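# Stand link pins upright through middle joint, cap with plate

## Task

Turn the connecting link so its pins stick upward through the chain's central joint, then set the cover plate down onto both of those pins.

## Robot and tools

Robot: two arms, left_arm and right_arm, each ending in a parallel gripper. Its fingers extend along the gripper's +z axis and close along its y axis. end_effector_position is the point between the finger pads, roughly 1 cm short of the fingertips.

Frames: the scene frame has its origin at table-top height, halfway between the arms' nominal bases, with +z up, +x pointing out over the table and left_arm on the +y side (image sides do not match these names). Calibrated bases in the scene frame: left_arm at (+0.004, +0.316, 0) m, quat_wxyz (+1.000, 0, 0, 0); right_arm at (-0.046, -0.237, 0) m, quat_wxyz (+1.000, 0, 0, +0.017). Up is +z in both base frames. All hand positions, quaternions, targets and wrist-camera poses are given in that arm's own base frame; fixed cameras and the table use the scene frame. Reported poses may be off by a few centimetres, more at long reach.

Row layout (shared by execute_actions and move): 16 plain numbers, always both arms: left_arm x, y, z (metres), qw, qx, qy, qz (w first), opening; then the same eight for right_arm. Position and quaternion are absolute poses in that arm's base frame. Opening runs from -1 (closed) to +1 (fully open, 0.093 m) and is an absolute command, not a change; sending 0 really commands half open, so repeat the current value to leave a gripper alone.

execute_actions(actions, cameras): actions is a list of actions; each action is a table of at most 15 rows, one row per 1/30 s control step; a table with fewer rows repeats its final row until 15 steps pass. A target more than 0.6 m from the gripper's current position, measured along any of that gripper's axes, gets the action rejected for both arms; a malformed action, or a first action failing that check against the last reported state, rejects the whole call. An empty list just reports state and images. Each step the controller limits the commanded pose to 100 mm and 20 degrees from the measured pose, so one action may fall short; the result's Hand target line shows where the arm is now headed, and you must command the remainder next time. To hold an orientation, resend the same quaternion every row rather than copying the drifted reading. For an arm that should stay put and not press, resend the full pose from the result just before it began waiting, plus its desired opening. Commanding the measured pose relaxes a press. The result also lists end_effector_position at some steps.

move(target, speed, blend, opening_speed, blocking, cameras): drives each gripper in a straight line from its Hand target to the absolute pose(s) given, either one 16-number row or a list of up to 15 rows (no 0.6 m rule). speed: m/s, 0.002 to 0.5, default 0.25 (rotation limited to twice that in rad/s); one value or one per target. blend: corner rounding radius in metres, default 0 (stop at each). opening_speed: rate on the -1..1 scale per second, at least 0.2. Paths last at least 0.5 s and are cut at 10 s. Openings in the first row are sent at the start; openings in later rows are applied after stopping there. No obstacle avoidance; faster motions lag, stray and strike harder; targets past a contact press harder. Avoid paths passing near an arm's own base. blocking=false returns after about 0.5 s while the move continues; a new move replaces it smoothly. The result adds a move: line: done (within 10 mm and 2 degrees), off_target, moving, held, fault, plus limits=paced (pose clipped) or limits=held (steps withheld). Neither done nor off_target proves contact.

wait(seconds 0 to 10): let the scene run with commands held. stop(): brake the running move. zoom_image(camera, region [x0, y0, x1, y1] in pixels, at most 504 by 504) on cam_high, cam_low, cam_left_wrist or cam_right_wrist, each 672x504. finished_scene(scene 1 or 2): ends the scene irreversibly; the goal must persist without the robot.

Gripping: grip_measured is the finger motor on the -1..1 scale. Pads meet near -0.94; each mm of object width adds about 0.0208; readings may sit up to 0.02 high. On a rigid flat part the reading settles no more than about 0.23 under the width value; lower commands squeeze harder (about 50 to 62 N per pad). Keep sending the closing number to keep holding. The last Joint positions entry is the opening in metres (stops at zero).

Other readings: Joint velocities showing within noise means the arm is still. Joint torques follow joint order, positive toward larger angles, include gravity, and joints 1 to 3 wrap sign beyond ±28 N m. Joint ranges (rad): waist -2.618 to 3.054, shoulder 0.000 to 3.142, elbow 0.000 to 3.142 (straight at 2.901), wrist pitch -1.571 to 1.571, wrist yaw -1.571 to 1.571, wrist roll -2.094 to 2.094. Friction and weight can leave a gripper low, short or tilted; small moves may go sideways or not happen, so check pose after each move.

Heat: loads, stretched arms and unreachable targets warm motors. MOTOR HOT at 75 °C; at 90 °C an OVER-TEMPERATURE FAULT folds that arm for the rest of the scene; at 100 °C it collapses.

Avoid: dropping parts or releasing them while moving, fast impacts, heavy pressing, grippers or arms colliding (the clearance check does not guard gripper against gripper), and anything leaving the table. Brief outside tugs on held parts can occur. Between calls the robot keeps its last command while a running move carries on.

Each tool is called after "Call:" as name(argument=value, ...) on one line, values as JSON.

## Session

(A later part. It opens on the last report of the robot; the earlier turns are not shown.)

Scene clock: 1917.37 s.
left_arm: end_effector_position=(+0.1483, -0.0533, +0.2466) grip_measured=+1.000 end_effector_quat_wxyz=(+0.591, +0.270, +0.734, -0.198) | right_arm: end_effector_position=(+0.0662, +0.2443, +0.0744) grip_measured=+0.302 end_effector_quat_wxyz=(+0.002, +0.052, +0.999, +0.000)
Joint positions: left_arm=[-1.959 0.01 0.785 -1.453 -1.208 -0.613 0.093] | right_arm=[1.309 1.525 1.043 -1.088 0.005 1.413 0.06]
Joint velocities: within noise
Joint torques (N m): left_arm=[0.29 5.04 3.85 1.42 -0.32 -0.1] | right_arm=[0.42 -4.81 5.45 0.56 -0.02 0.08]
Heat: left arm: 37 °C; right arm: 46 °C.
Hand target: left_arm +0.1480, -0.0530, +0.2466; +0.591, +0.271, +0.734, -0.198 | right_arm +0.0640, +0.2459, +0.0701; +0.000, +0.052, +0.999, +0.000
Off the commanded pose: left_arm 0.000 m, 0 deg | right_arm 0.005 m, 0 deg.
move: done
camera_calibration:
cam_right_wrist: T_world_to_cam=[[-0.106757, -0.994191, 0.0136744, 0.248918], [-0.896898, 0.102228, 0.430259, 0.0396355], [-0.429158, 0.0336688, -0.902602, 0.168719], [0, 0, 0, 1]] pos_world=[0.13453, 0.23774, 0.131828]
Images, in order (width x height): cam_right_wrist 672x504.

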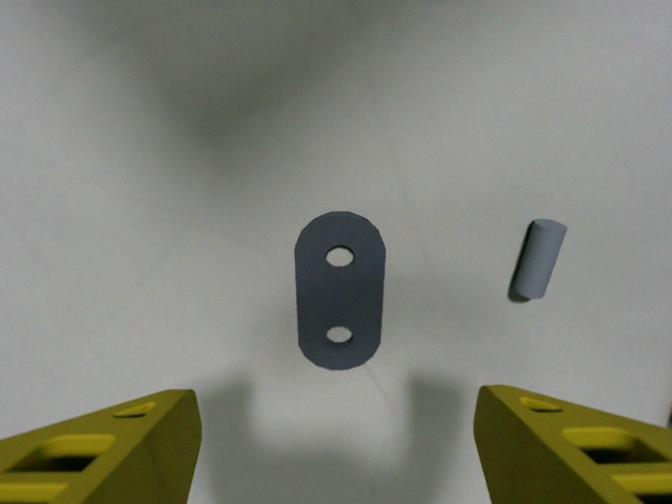

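Call:
move(target=[[0.148,-0.053,0.2466,0.591,0.271,0.734,-0.198,1,0.062,0.2435,0.03,0,0.0523,0.9986,0,0.2],[0.148,-0.053,0.2466,0.591,0.271,0.734,-0.198,1,0.062,0.2435,0.009,0,0.0523,0.9986,0,0.2]], speed=0.08, cameras=["cam_right_wrist","cam_low"])

Scene clock: 1938.77 s.
left_arm: end_effector_position=(+0.1483, -0.0533, +0.2466) grip_measured=+1.000 end_effector_quat_wxyz=(+0.591, +0.270, +0.734, -0.198) | right_arm: end_effector_position=(+0.0645, +0.2425, +0.0133) grip_measured=+0.202 end_effector_quat_wxyz=(+0.002, +0.052, +0.999, +0.000)
Joint positions: left_arm=[-1.959 0.01 0.785 -1.453 -1.208 -0.613 0.093] | right_arm=[1.314 1.607 0.864 -0.826 0.005 1.418 0.055]
Joint velocities: within noise
Joint torques (N m): left_arm=[0.29 5.04 3.82 1.42 -0.32 -0.1] | right_arm=[0.34 -4.71 4.9 0.56 0.01 0.12]
Heat: left arm: 38 °C; right arm: 45 °C.
Hand target: left_arm +0.1480, -0.0530, +0.2466; +0.591, +0.271, +0.734, -0.198 | right_arm +0.0620, +0.2433, +0.0090; +0.000, +0.052, +0.999, +0.000
Off the commanded pose: left_arm 0.000 m, 0 deg | right_arm 0.005 m, 0 deg.
move: done
camera_calibration:
cam_right_wrist: T_world_to_cam=[[-0.107517, -0.994115, 0.0132718, 0.247914], [-0.896862, 0.102742, 0.430213, 0.0645017], [-0.429045, 0.0343522, -0.90263, 0.112734], [0, 0, 0, 1]] pos_world=[0.132872, 0.235955, 0.0707175]
Images, in order (width x height): cam_low 672x504, cam_right_wrist 672x504.

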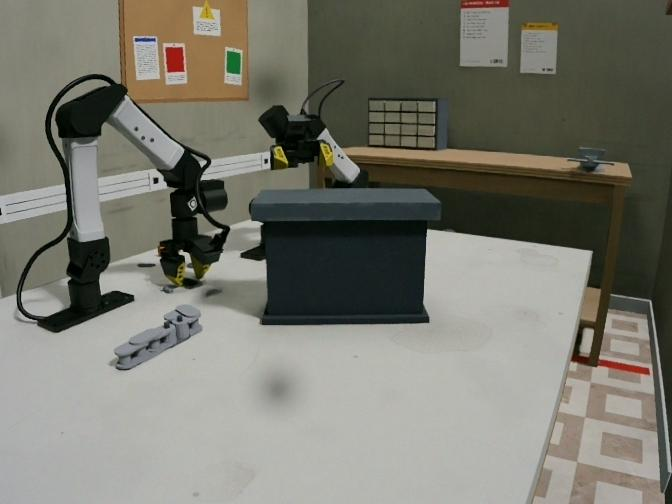

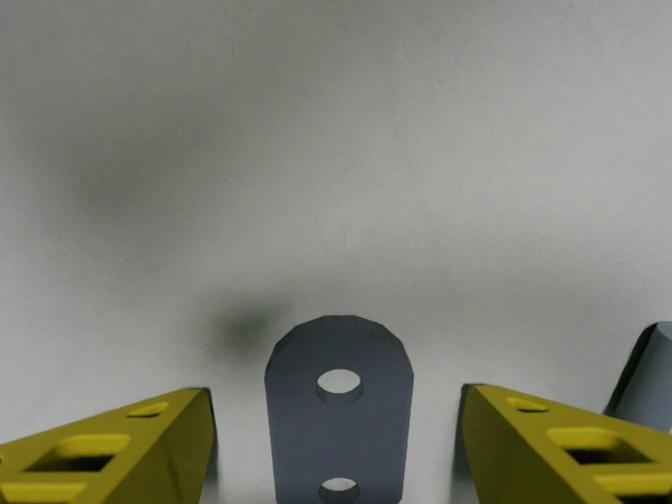

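Call:
move(target=[[0.148,-0.053,0.2466,0.591,0.271,0.734,-0.198,1,0.062,0.2433,0.005,0,0.0523,0.9986,0,0.2],[0.148,-0.053,0.2466,0.591,0.271,0.734,-0.198,1,0.062,0.2433,0.005,0,0.0523,0.9986,0,-0.6]], speed=0.05, opening_speed=0.8, cameras=["cam_right_wrist"])

Scene clock: 1946.33 s.
left_arm: end_effector_position=(+0.1483, -0.0533, +0.2466) grip_measured=+1.000 end_effector_quat_wxyz=(+0.591, +0.270, +0.734, -0.198) | right_arm: end_effector_position=(+0.0650, +0.2444, +0.0110) grip_measured=-0.453 end_effector_quat_wxyz=(+0.003, +0.053, +0.999, +0.005)
Joint positions: left_arm=[-1.959 0.01 0.785 -1.453 -1.208 -0.613 0.093] | right_arm=[1.314 1.611 0.858 -0.807 0.005 1.419 0.023]
Joint velocities: within noise
Joint torques (N m): left_arm=[0.28 5.07 3.84 1.42 -0.32 -0.1] | right_arm=[0.36 -4.26 4.62 0.52 0.03 0.07]
Heat: left arm: 38 °C; right arm: 45 °C.
Hand target: left_arm +0.1480, -0.0530, +0.2466; +0.591, +0.271, +0.734, -0.198 | right_arm +0.0620, +0.2432, +0.0052; +0.000, +0.052, +0.999, +0.000
Off the commanded pose: left_arm 0.000 m, 0 deg | right_arm 0.007 m, 1 deg.
move: done
camera_calibration:
cam_right_wrist: T_world_to_cam=[[-0.108674, -0.994067, 0.00458883, 0.250051], [-0.897701, 0.10012, 0.429078, 0.0664523], [-0.426992, 0.0425104, -0.903256, 0.108687], [0, 0, 0, 1]] pos_world=[0.133237, 0.237293, 0.0685115]
Images, in order (width x height): cam_right_wrist 672x504.

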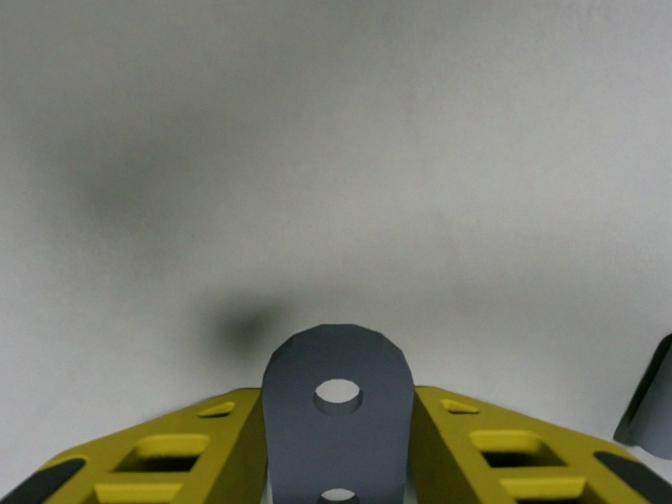

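Call:
move(target=[[0.148,-0.053,0.2466,0.591,0.271,0.734,-0.198,1,0.064,0.24,0.09,0,0.0523,0.9986,0,-0.6],[0.148,-0.053,0.2466,0.591,0.271,0.734,-0.198,1,0.18,0.17,0.12,0,0.3827,0.9239,0,-0.6],[0.148,-0.053,0.2466,0.591,0.271,0.734,-0.198,1,0.255,0.03,0.10,0,0.7071,0.7071,0,-0.6],[0.148,-0.053,0.2466,0.591,0.271,0.734,-0.198,1,0.257,-0.007,0.080,0.0134,0.7071,0.7071,0.0134,-0.6]], speed=[0.1,0.2,0.2,0.1], blend=[0.02,0.03,0.01,0], cameras=["cam_right_wrist","cam_low"])

Call:
zoom_image(camera="cam_low", region=[90, 230, 290, 400])

Scene clock: 1972.00 s.
left_arm: end_effector_position=(+0.1483, -0.0533, +0.2466) grip_measured=+1.000 end_effector_quat_wxyz=(+0.591, +0.270, +0.734, -0.198) | right_arm: end_effector_position=(+0.2555, -0.0066, +0.0811) grip_measured=-0.453 end_effector_quat_wxyz=(+0.011, +0.708, +0.706, +0.007)
Joint positions: left_arm=[-1.959 0.01 0.785 -1.453 -1.208 -0.613 0.093] | right_arm=[-0.023 1.506 1.052 -1.091 0.005 1.551 0.023]
Joint velocities: within noise
Joint torques (N m): left_arm=[0.28 5.04 3.84 1.43 -0.33 -0.1] | right_arm=[-0.73 -5.81 5.59 0.59 0.07 -0.1]
Heat: left arm: 38 °C; right arm: 45 °C.
Hand target: left_arm +0.1480, -0.0530, +0.2466; +0.591, +0.271, +0.734, -0.198 | right_arm +0.2570, -0.0070, +0.0801; +0.014, +0.707, +0.707, +0.013
Off the commanded pose: left_arm 0.000 m, 0 deg | right_arm 0.002 m, 1 deg.
move: done
camera_calibration:
cam_right_wrist: T_world_to_cam=[[-0.999917, 0.00675976, -0.0110048, 0.256412], [0.00137059, 0.902815, 0.430026, 0.00802772], [0.0128422, 0.429976, -0.902749, 0.154115], [0, 0, 0, 1]] pos_world=[0.2544, -0.0752464, 0.138497]
Images, in order (width x height): cam_low 672x504, cam_right_wrist 672x504.

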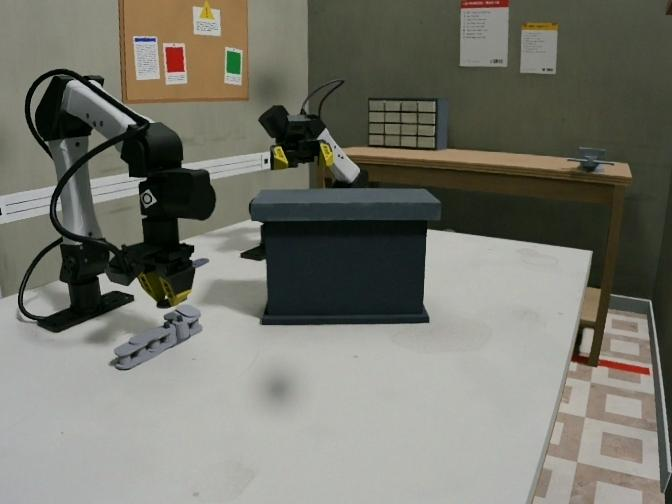

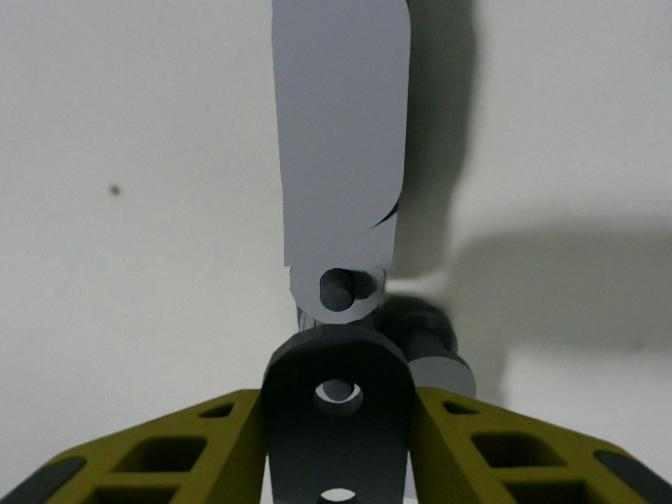

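Scaled by 2.520 from the camera's 672x504 image, which has a finer 960x720 frame.

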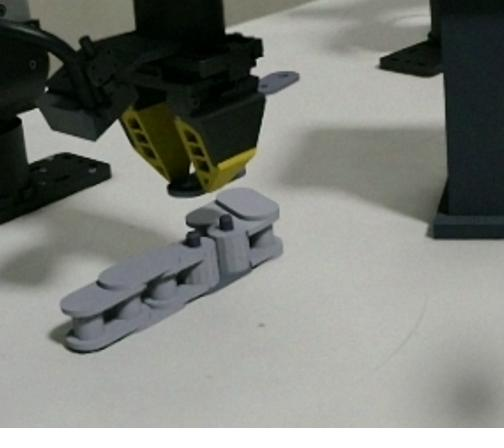

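Call:
move(target=[[0.148,-0.053,0.2466,0.591,0.271,0.734,-0.198,1,0.257,0.01,0.085,0.006,0.7071,0.7071,0.006,-0.6],[0.148,-0.053,0.2466,0.591,0.271,0.734,-0.198,1,0.2570,-0.0105,0.060,0.006,0.7009,0.7132,0.006,-0.6]], speed=0.08, cameras=["cam_right_wrist","cam_low"])

Call:
zoom_image(camera="cam_right_wrist", region=[200, 204, 500, 504])

Scene clock: 2000.00 s.
left_arm: end_effector_position=(+0.1483, -0.0533, +0.2466) grip_measured=+1.000 end_effector_quat_wxyz=(+0.591, +0.270, +0.734, -0.198) | right_arm: end_effector_position=(+0.2556, -0.0097, +0.0639) grip_measured=-0.453 end_effector_quat_wxyz=(+0.007, +0.702, +0.712, +0.004)
Joint positions: left_arm=[-1.959 0.01 0.785 -1.453 -1.208 -0.613 0.093] | right_arm=[-0.036 1.532 1.007 -1.029 0.003 1.52 0.023]
Joint velocities: within noise
Joint torques (N m): left_arm=[0.28 5.05 3.84 1.42 -0.32 -0.1] | right_arm=[-0.91 -4.56 5.5 0.62 0.01 -0.12]
Heat: left arm: 38 °C; right arm: 45 °C.
Hand target: left_arm +0.1480, -0.0530, +0.2466; +0.591, +0.271, +0.734, -0.198 | right_arm +0.2569, -0.0105, +0.0600; +0.006, +0.701, +0.713, +0.006
Off the commanded pose: left_arm 0.000 m, 0 deg | right_arm 0.004 m, 0 deg.
move: done
camera_calibration:
cam_right_wrist: T_world_to_cam=[[-0.999935, -0.0111864, -0.00214547, 0.255678], [-0.0110184, 0.902237, 0.431099, 0.0212516], [-0.00288674, 0.431095, -0.902302, 0.143975], [0, 0, 0, 1]] pos_world=[0.256312, -0.0783809, 0.121296]
Images, in order (width x height): cam_low 672x504, cam_right_wrist 672x504.

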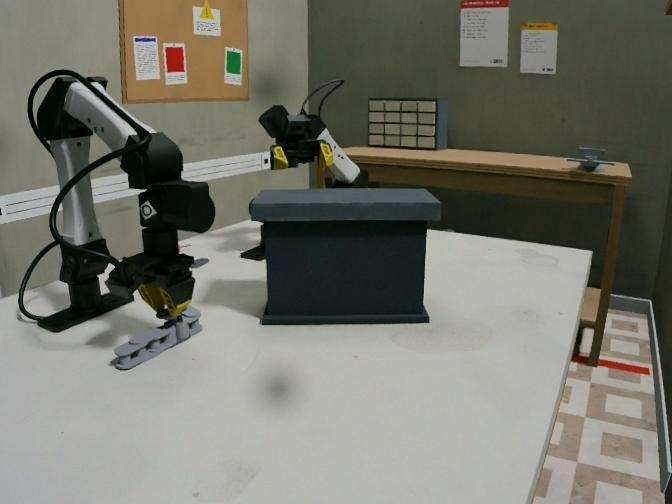

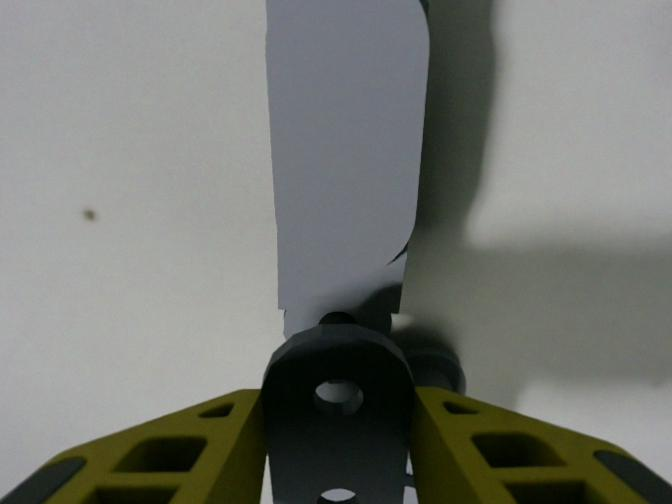

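Scaled by 1.680 from the camera's 672x504 image, which has a finer 960x720 frame.

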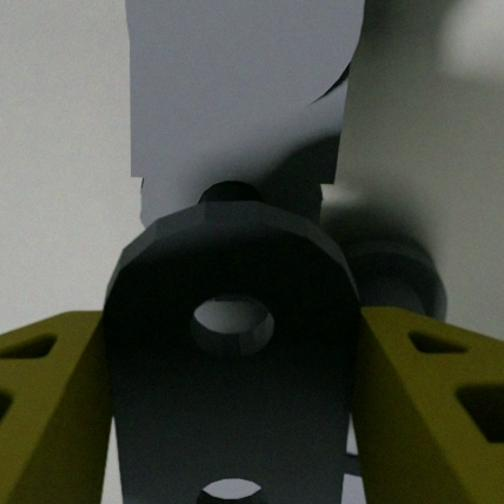

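Call:
move(target=[[0.148,-0.053,0.2466,0.591,0.271,0.734,-0.198,1,0.2568,-0.0110,0.0485,0.005,0.7009,0.7132,0.005,-0.6]], speed=0.04, cameras=["cam_right_wrist","cam_low"])

Call:
zoom_image(camera="cam_right_wrist", region=[200, 204, 500, 504])

Call:
zoom_image(camera="cam_low", region=[110, 270, 230, 370])

Scene clock: 2017.53 s.
left_arm: end_effector_position=(+0.1483, -0.0533, +0.2466) grip_measured=+1.000 end_effector_quat_wxyz=(+0.591, +0.270, +0.734, -0.198) | right_arm: end_effector_position=(+0.2561, -0.0097, +0.0531) grip_measured=-0.453 end_effector_quat_wxyz=(+0.007, +0.701, +0.713, +0.004)
Joint positions: left_arm=[-1.959 0.01 0.785 -1.453 -1.208 -0.613 0.093] | right_arm=[-0.036 1.547 0.976 -0.983 0.003 1.518 0.023]
Joint velocities: within noise
Joint torques (N m): left_arm=[0.29 5.07 3.84 1.42 -0.33 -0.1] | right_arm=[-0.98 -4.51 5.24 0.57 0 -0.1]
Heat: left arm: 38 °C; right arm: 45 °C.
Hand target: left_arm +0.1480, -0.0530, +0.2466; +0.591, +0.271, +0.734, -0.198 | right_arm +0.2567, -0.0110, +0.0486; +0.005, +0.701, +0.713, +0.005
Off the commanded pose: left_arm 0.000 m, 0 deg | right_arm 0.005 m, 0 deg.
move: done
camera_calibration:
cam_right_wrist: T_world_to_cam=[[-0.999908, -0.0134748, -0.00175559, 0.256036], [-0.0129153, 0.90222, 0.431083, 0.0264463], [-0.00422484, 0.431066, -0.902311, 0.134511], [0, 0, 0, 1]] pos_world=[0.256923, -0.0783933, 0.110419]
Images, in order (width x height): cam_low 672x504, cam_right_wrist 672x504.

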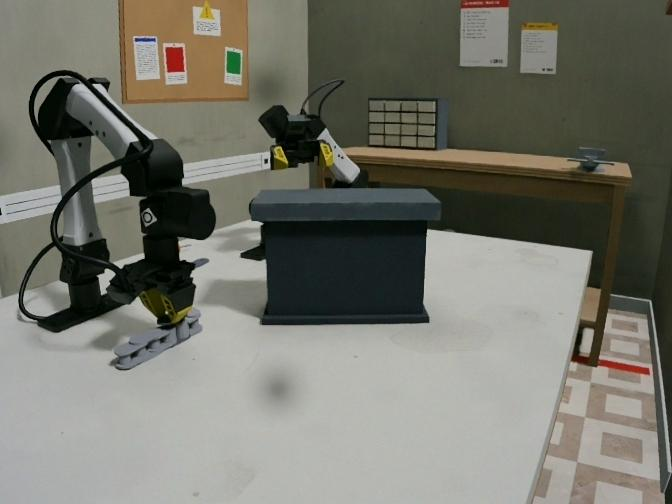

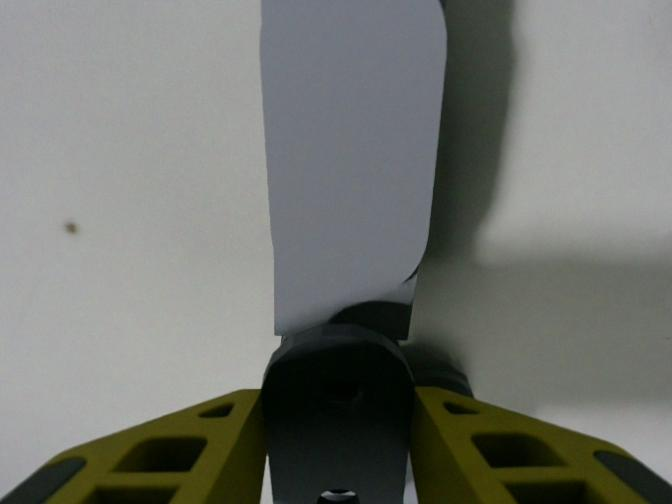

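Scaled by 1.680 from the camera's 672x504 image, which has a finer 960x720 frame.

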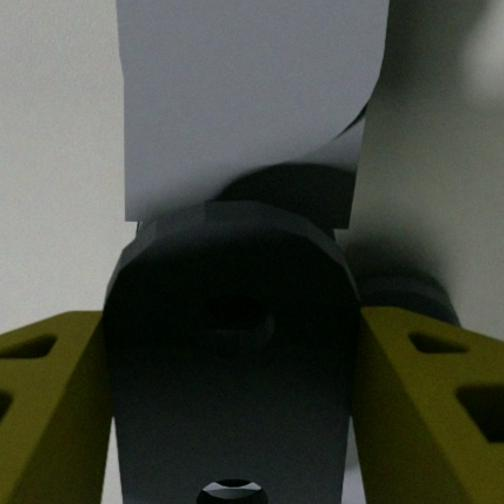

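Scaled by 4.200 from the camera's 672x504 image, which has a finer 960x720 frame.

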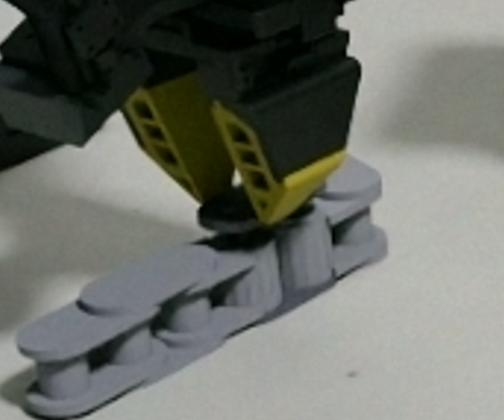

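Call:
move(target=[[0.148,-0.053,0.2466,0.591,0.271,0.734,-0.198,1,0.2565,-0.0110,0.0420,0.005,0.7009,0.7132,0.005,-0.6]], speed=0.03, cameras=["cam_right_wrist","cam_low"])

Call:
zoom_image(camera="cam_right_wrist", region=[200, 204, 500, 504])

Call:
zoom_image(camera="cam_low", region=[110, 270, 230, 370])

Scene clock: 2024.50 s.
left_arm: end_effector_position=(+0.1483, -0.0533, +0.2466) grip_measured=+1.000 end_effector_quat_wxyz=(+0.591, +0.270, +0.734, -0.198) | right_arm: end_effector_position=(+0.2558, -0.0096, +0.0467) grip_measured=-0.453 end_effector_quat_wxyz=(+0.007, +0.701, +0.713, +0.004)
Joint positions: left_arm=[-1.959 0.01 0.785 -1.453 -1.208 -0.613 0.093] | right_arm=[-0.036 1.555 0.957 -0.957 0.003 1.518 0.023]
Joint velocities: within noise
Joint torques (N m): left_arm=[0.28 5.04 3.84 1.42 -0.32 -0.1] | right_arm=[-0.84 -4.78 5.08 0.55 0.06 -0.1]
Heat: left arm: 38 °C; right arm: 44 °C.
Hand target: left_arm +0.1480, -0.0530, +0.2466; +0.591, +0.271, +0.734, -0.198 | right_arm +0.2564, -0.0110, +0.0421; +0.005, +0.701, +0.713, +0.005
Off the commanded pose: left_arm 0.000 m, 0 deg | right_arm 0.005 m, 0 deg.
move: done
camera_calibration:
cam_right_wrist: T_world_to_cam=[[-0.999903, -0.0138617, -0.00139206, 0.255721], [-0.0131057, 0.902047, 0.431439, 0.0291607], [-0.00472476, 0.431415, -0.902141, 0.128835], [0, 0, 0, 1]] pos_world=[0.256687, -0.0783408, 0.104002]
Images, in order (width x height): cam_low 672x504, cam_right_wrist 672x504.

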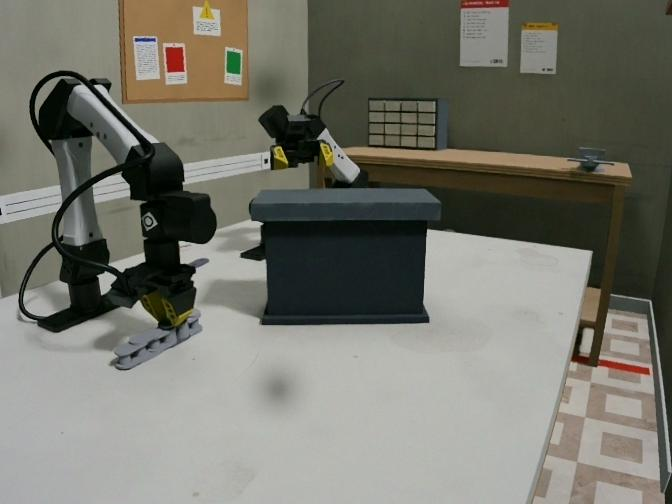

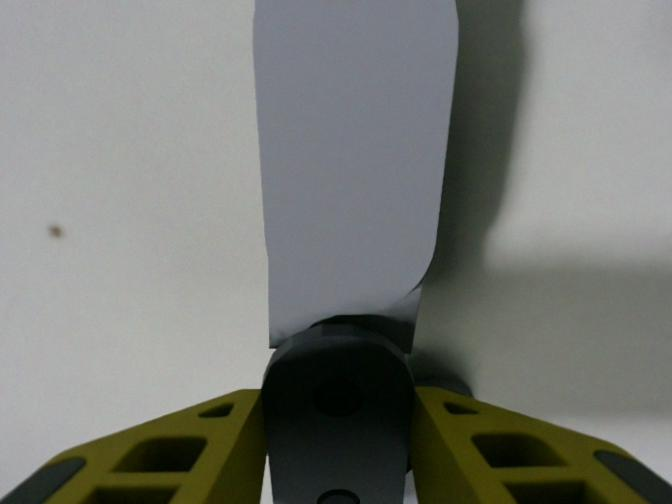

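Scaled by 1.680 from the camera's 672x504 image, which has a finer 960x720 frame.

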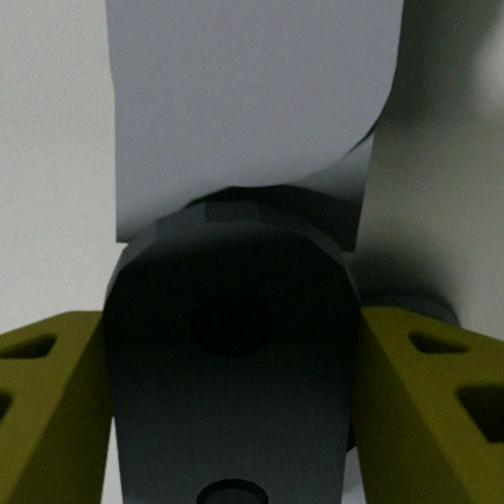

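Scaled by 4.200 from the camera's 672x504 image, which has a finer 960x720 frame.

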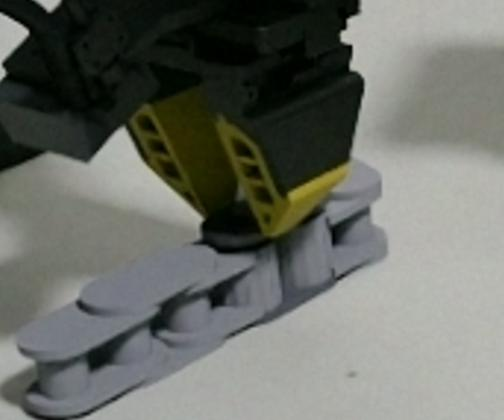

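Call:
move(target=[[0.148,-0.053,0.2466,0.591,0.271,0.734,-0.198,1,0.2565,-0.0110,0.0425,0.005,0.7009,0.7132,0.005,-0.15],[0.148,-0.053,0.2466,0.591,0.271,0.734,-0.198,1,0.2565,-0.0110,0.08,0.005,0.7009,0.7132,0.005,0.2],[0.148,-0.053,0.2466,0.591,0.271,0.734,-0.198,1,0.25,-0.01,0.15,0,0.7071,0.7071,0,1]], speed=[0.05,0.06,0.2], opening_speed=0.6)

Call:
zoom_image(camera="cam_right_wrist", region=[180, 100, 480, 400])

Call:
zoom_image(camera="cam_low", region=[110, 270, 230, 370])

Scene clock: 2039.23 s.
left_arm: end_effector_position=(+0.1483, -0.0533, +0.2466) grip_measured=+1.000 end_effector_quat_wxyz=(+0.591, +0.270, +0.734, -0.198) | right_arm: end_effector_position=(+0.2517, -0.0095, +0.1450) grip_measured=+1.000 end_effector_quat_wxyz=(+0.000, +0.703, +0.711, -0.002)
Joint positions: left_arm=[-1.959 0.01 0.785 -1.453 -1.208 -0.613 0.093] | right_arm=[-0.036 1.497 1.298 -1.375 0.003 1.523 0.093]
Joint velocities: within noise
Joint torques (N m): left_arm=[0.29 5.05 3.84 1.42 -0.32 -0.1] | right_arm=[-0.53 -6.2 7.64 0.16 0.02 0.06]
Heat: left arm: 38 °C; right arm: 45 °C.
Hand target: left_arm +0.1480, -0.0530, +0.2466; +0.591, +0.271, +0.734, -0.198 | right_arm +0.2500, -0.0100, +0.1499; +0.000, +0.707, +0.707, +0.000
Off the commanded pose: left_arm 0.000 m, 0 deg | right_arm 0.005 m, 1 deg.
move: done
camera_calibration:
cam_left_wrist: T_world_to_cam=[[-0.634983, -0.772402, -0.0138377, 0.0577026], [-0.454181, 0.387747, -0.802105, 0.325676], [0.624913, -0.503038, -0.597023, 0.10915], [0, 0, 0, 1]] pos_world=[0.116347, -0.0268036, 0.32719]
cam_right_wrist: T_world_to_cam=[[-0.999831, -0.00814535, 0.0164995, 0.249251], [-0.000214803, 0.901791, 0.432172, -0.0167839], [-0.0183993, 0.432095, -0.90164, 0.220802], [0, 0, 0, 1]] pos_world=[0.253268, -0.0782414, 0.202225]

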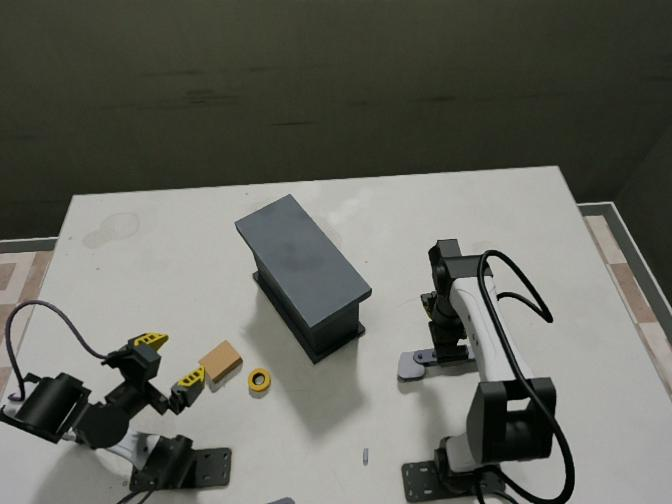

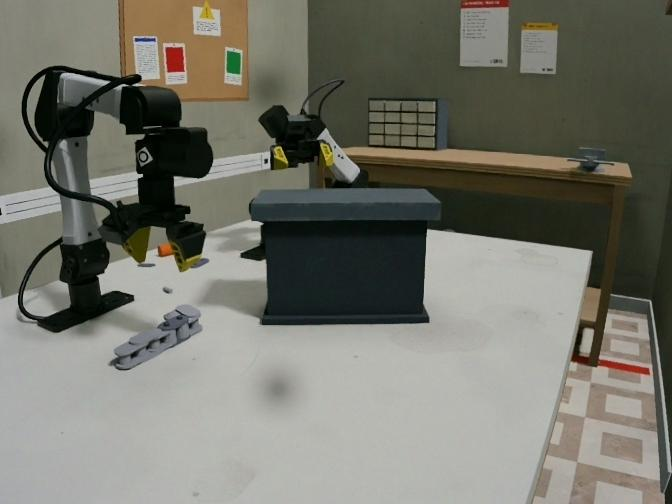

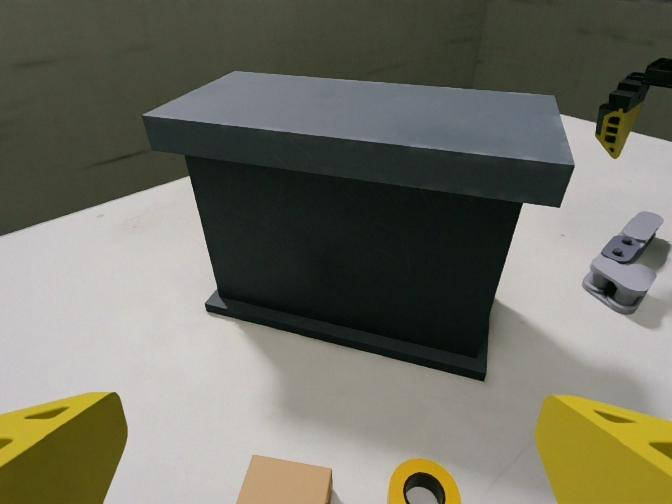

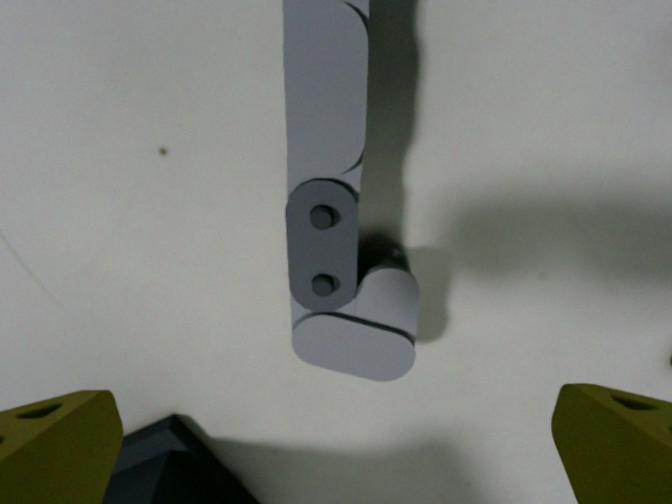

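Scaled by 1.680 from the camera's 672x504 image, which has a finer 960x720 frame.

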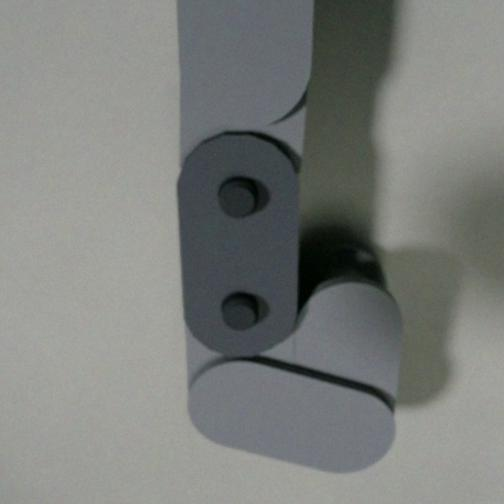

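Scaled by 4.200 from the camera's 672x504 image, which has a finer 960x720 frame.

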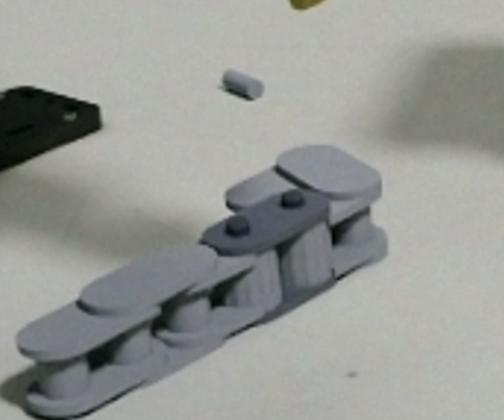

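Call:
finished_scene(scene=1)

The scene is finished: the task was done.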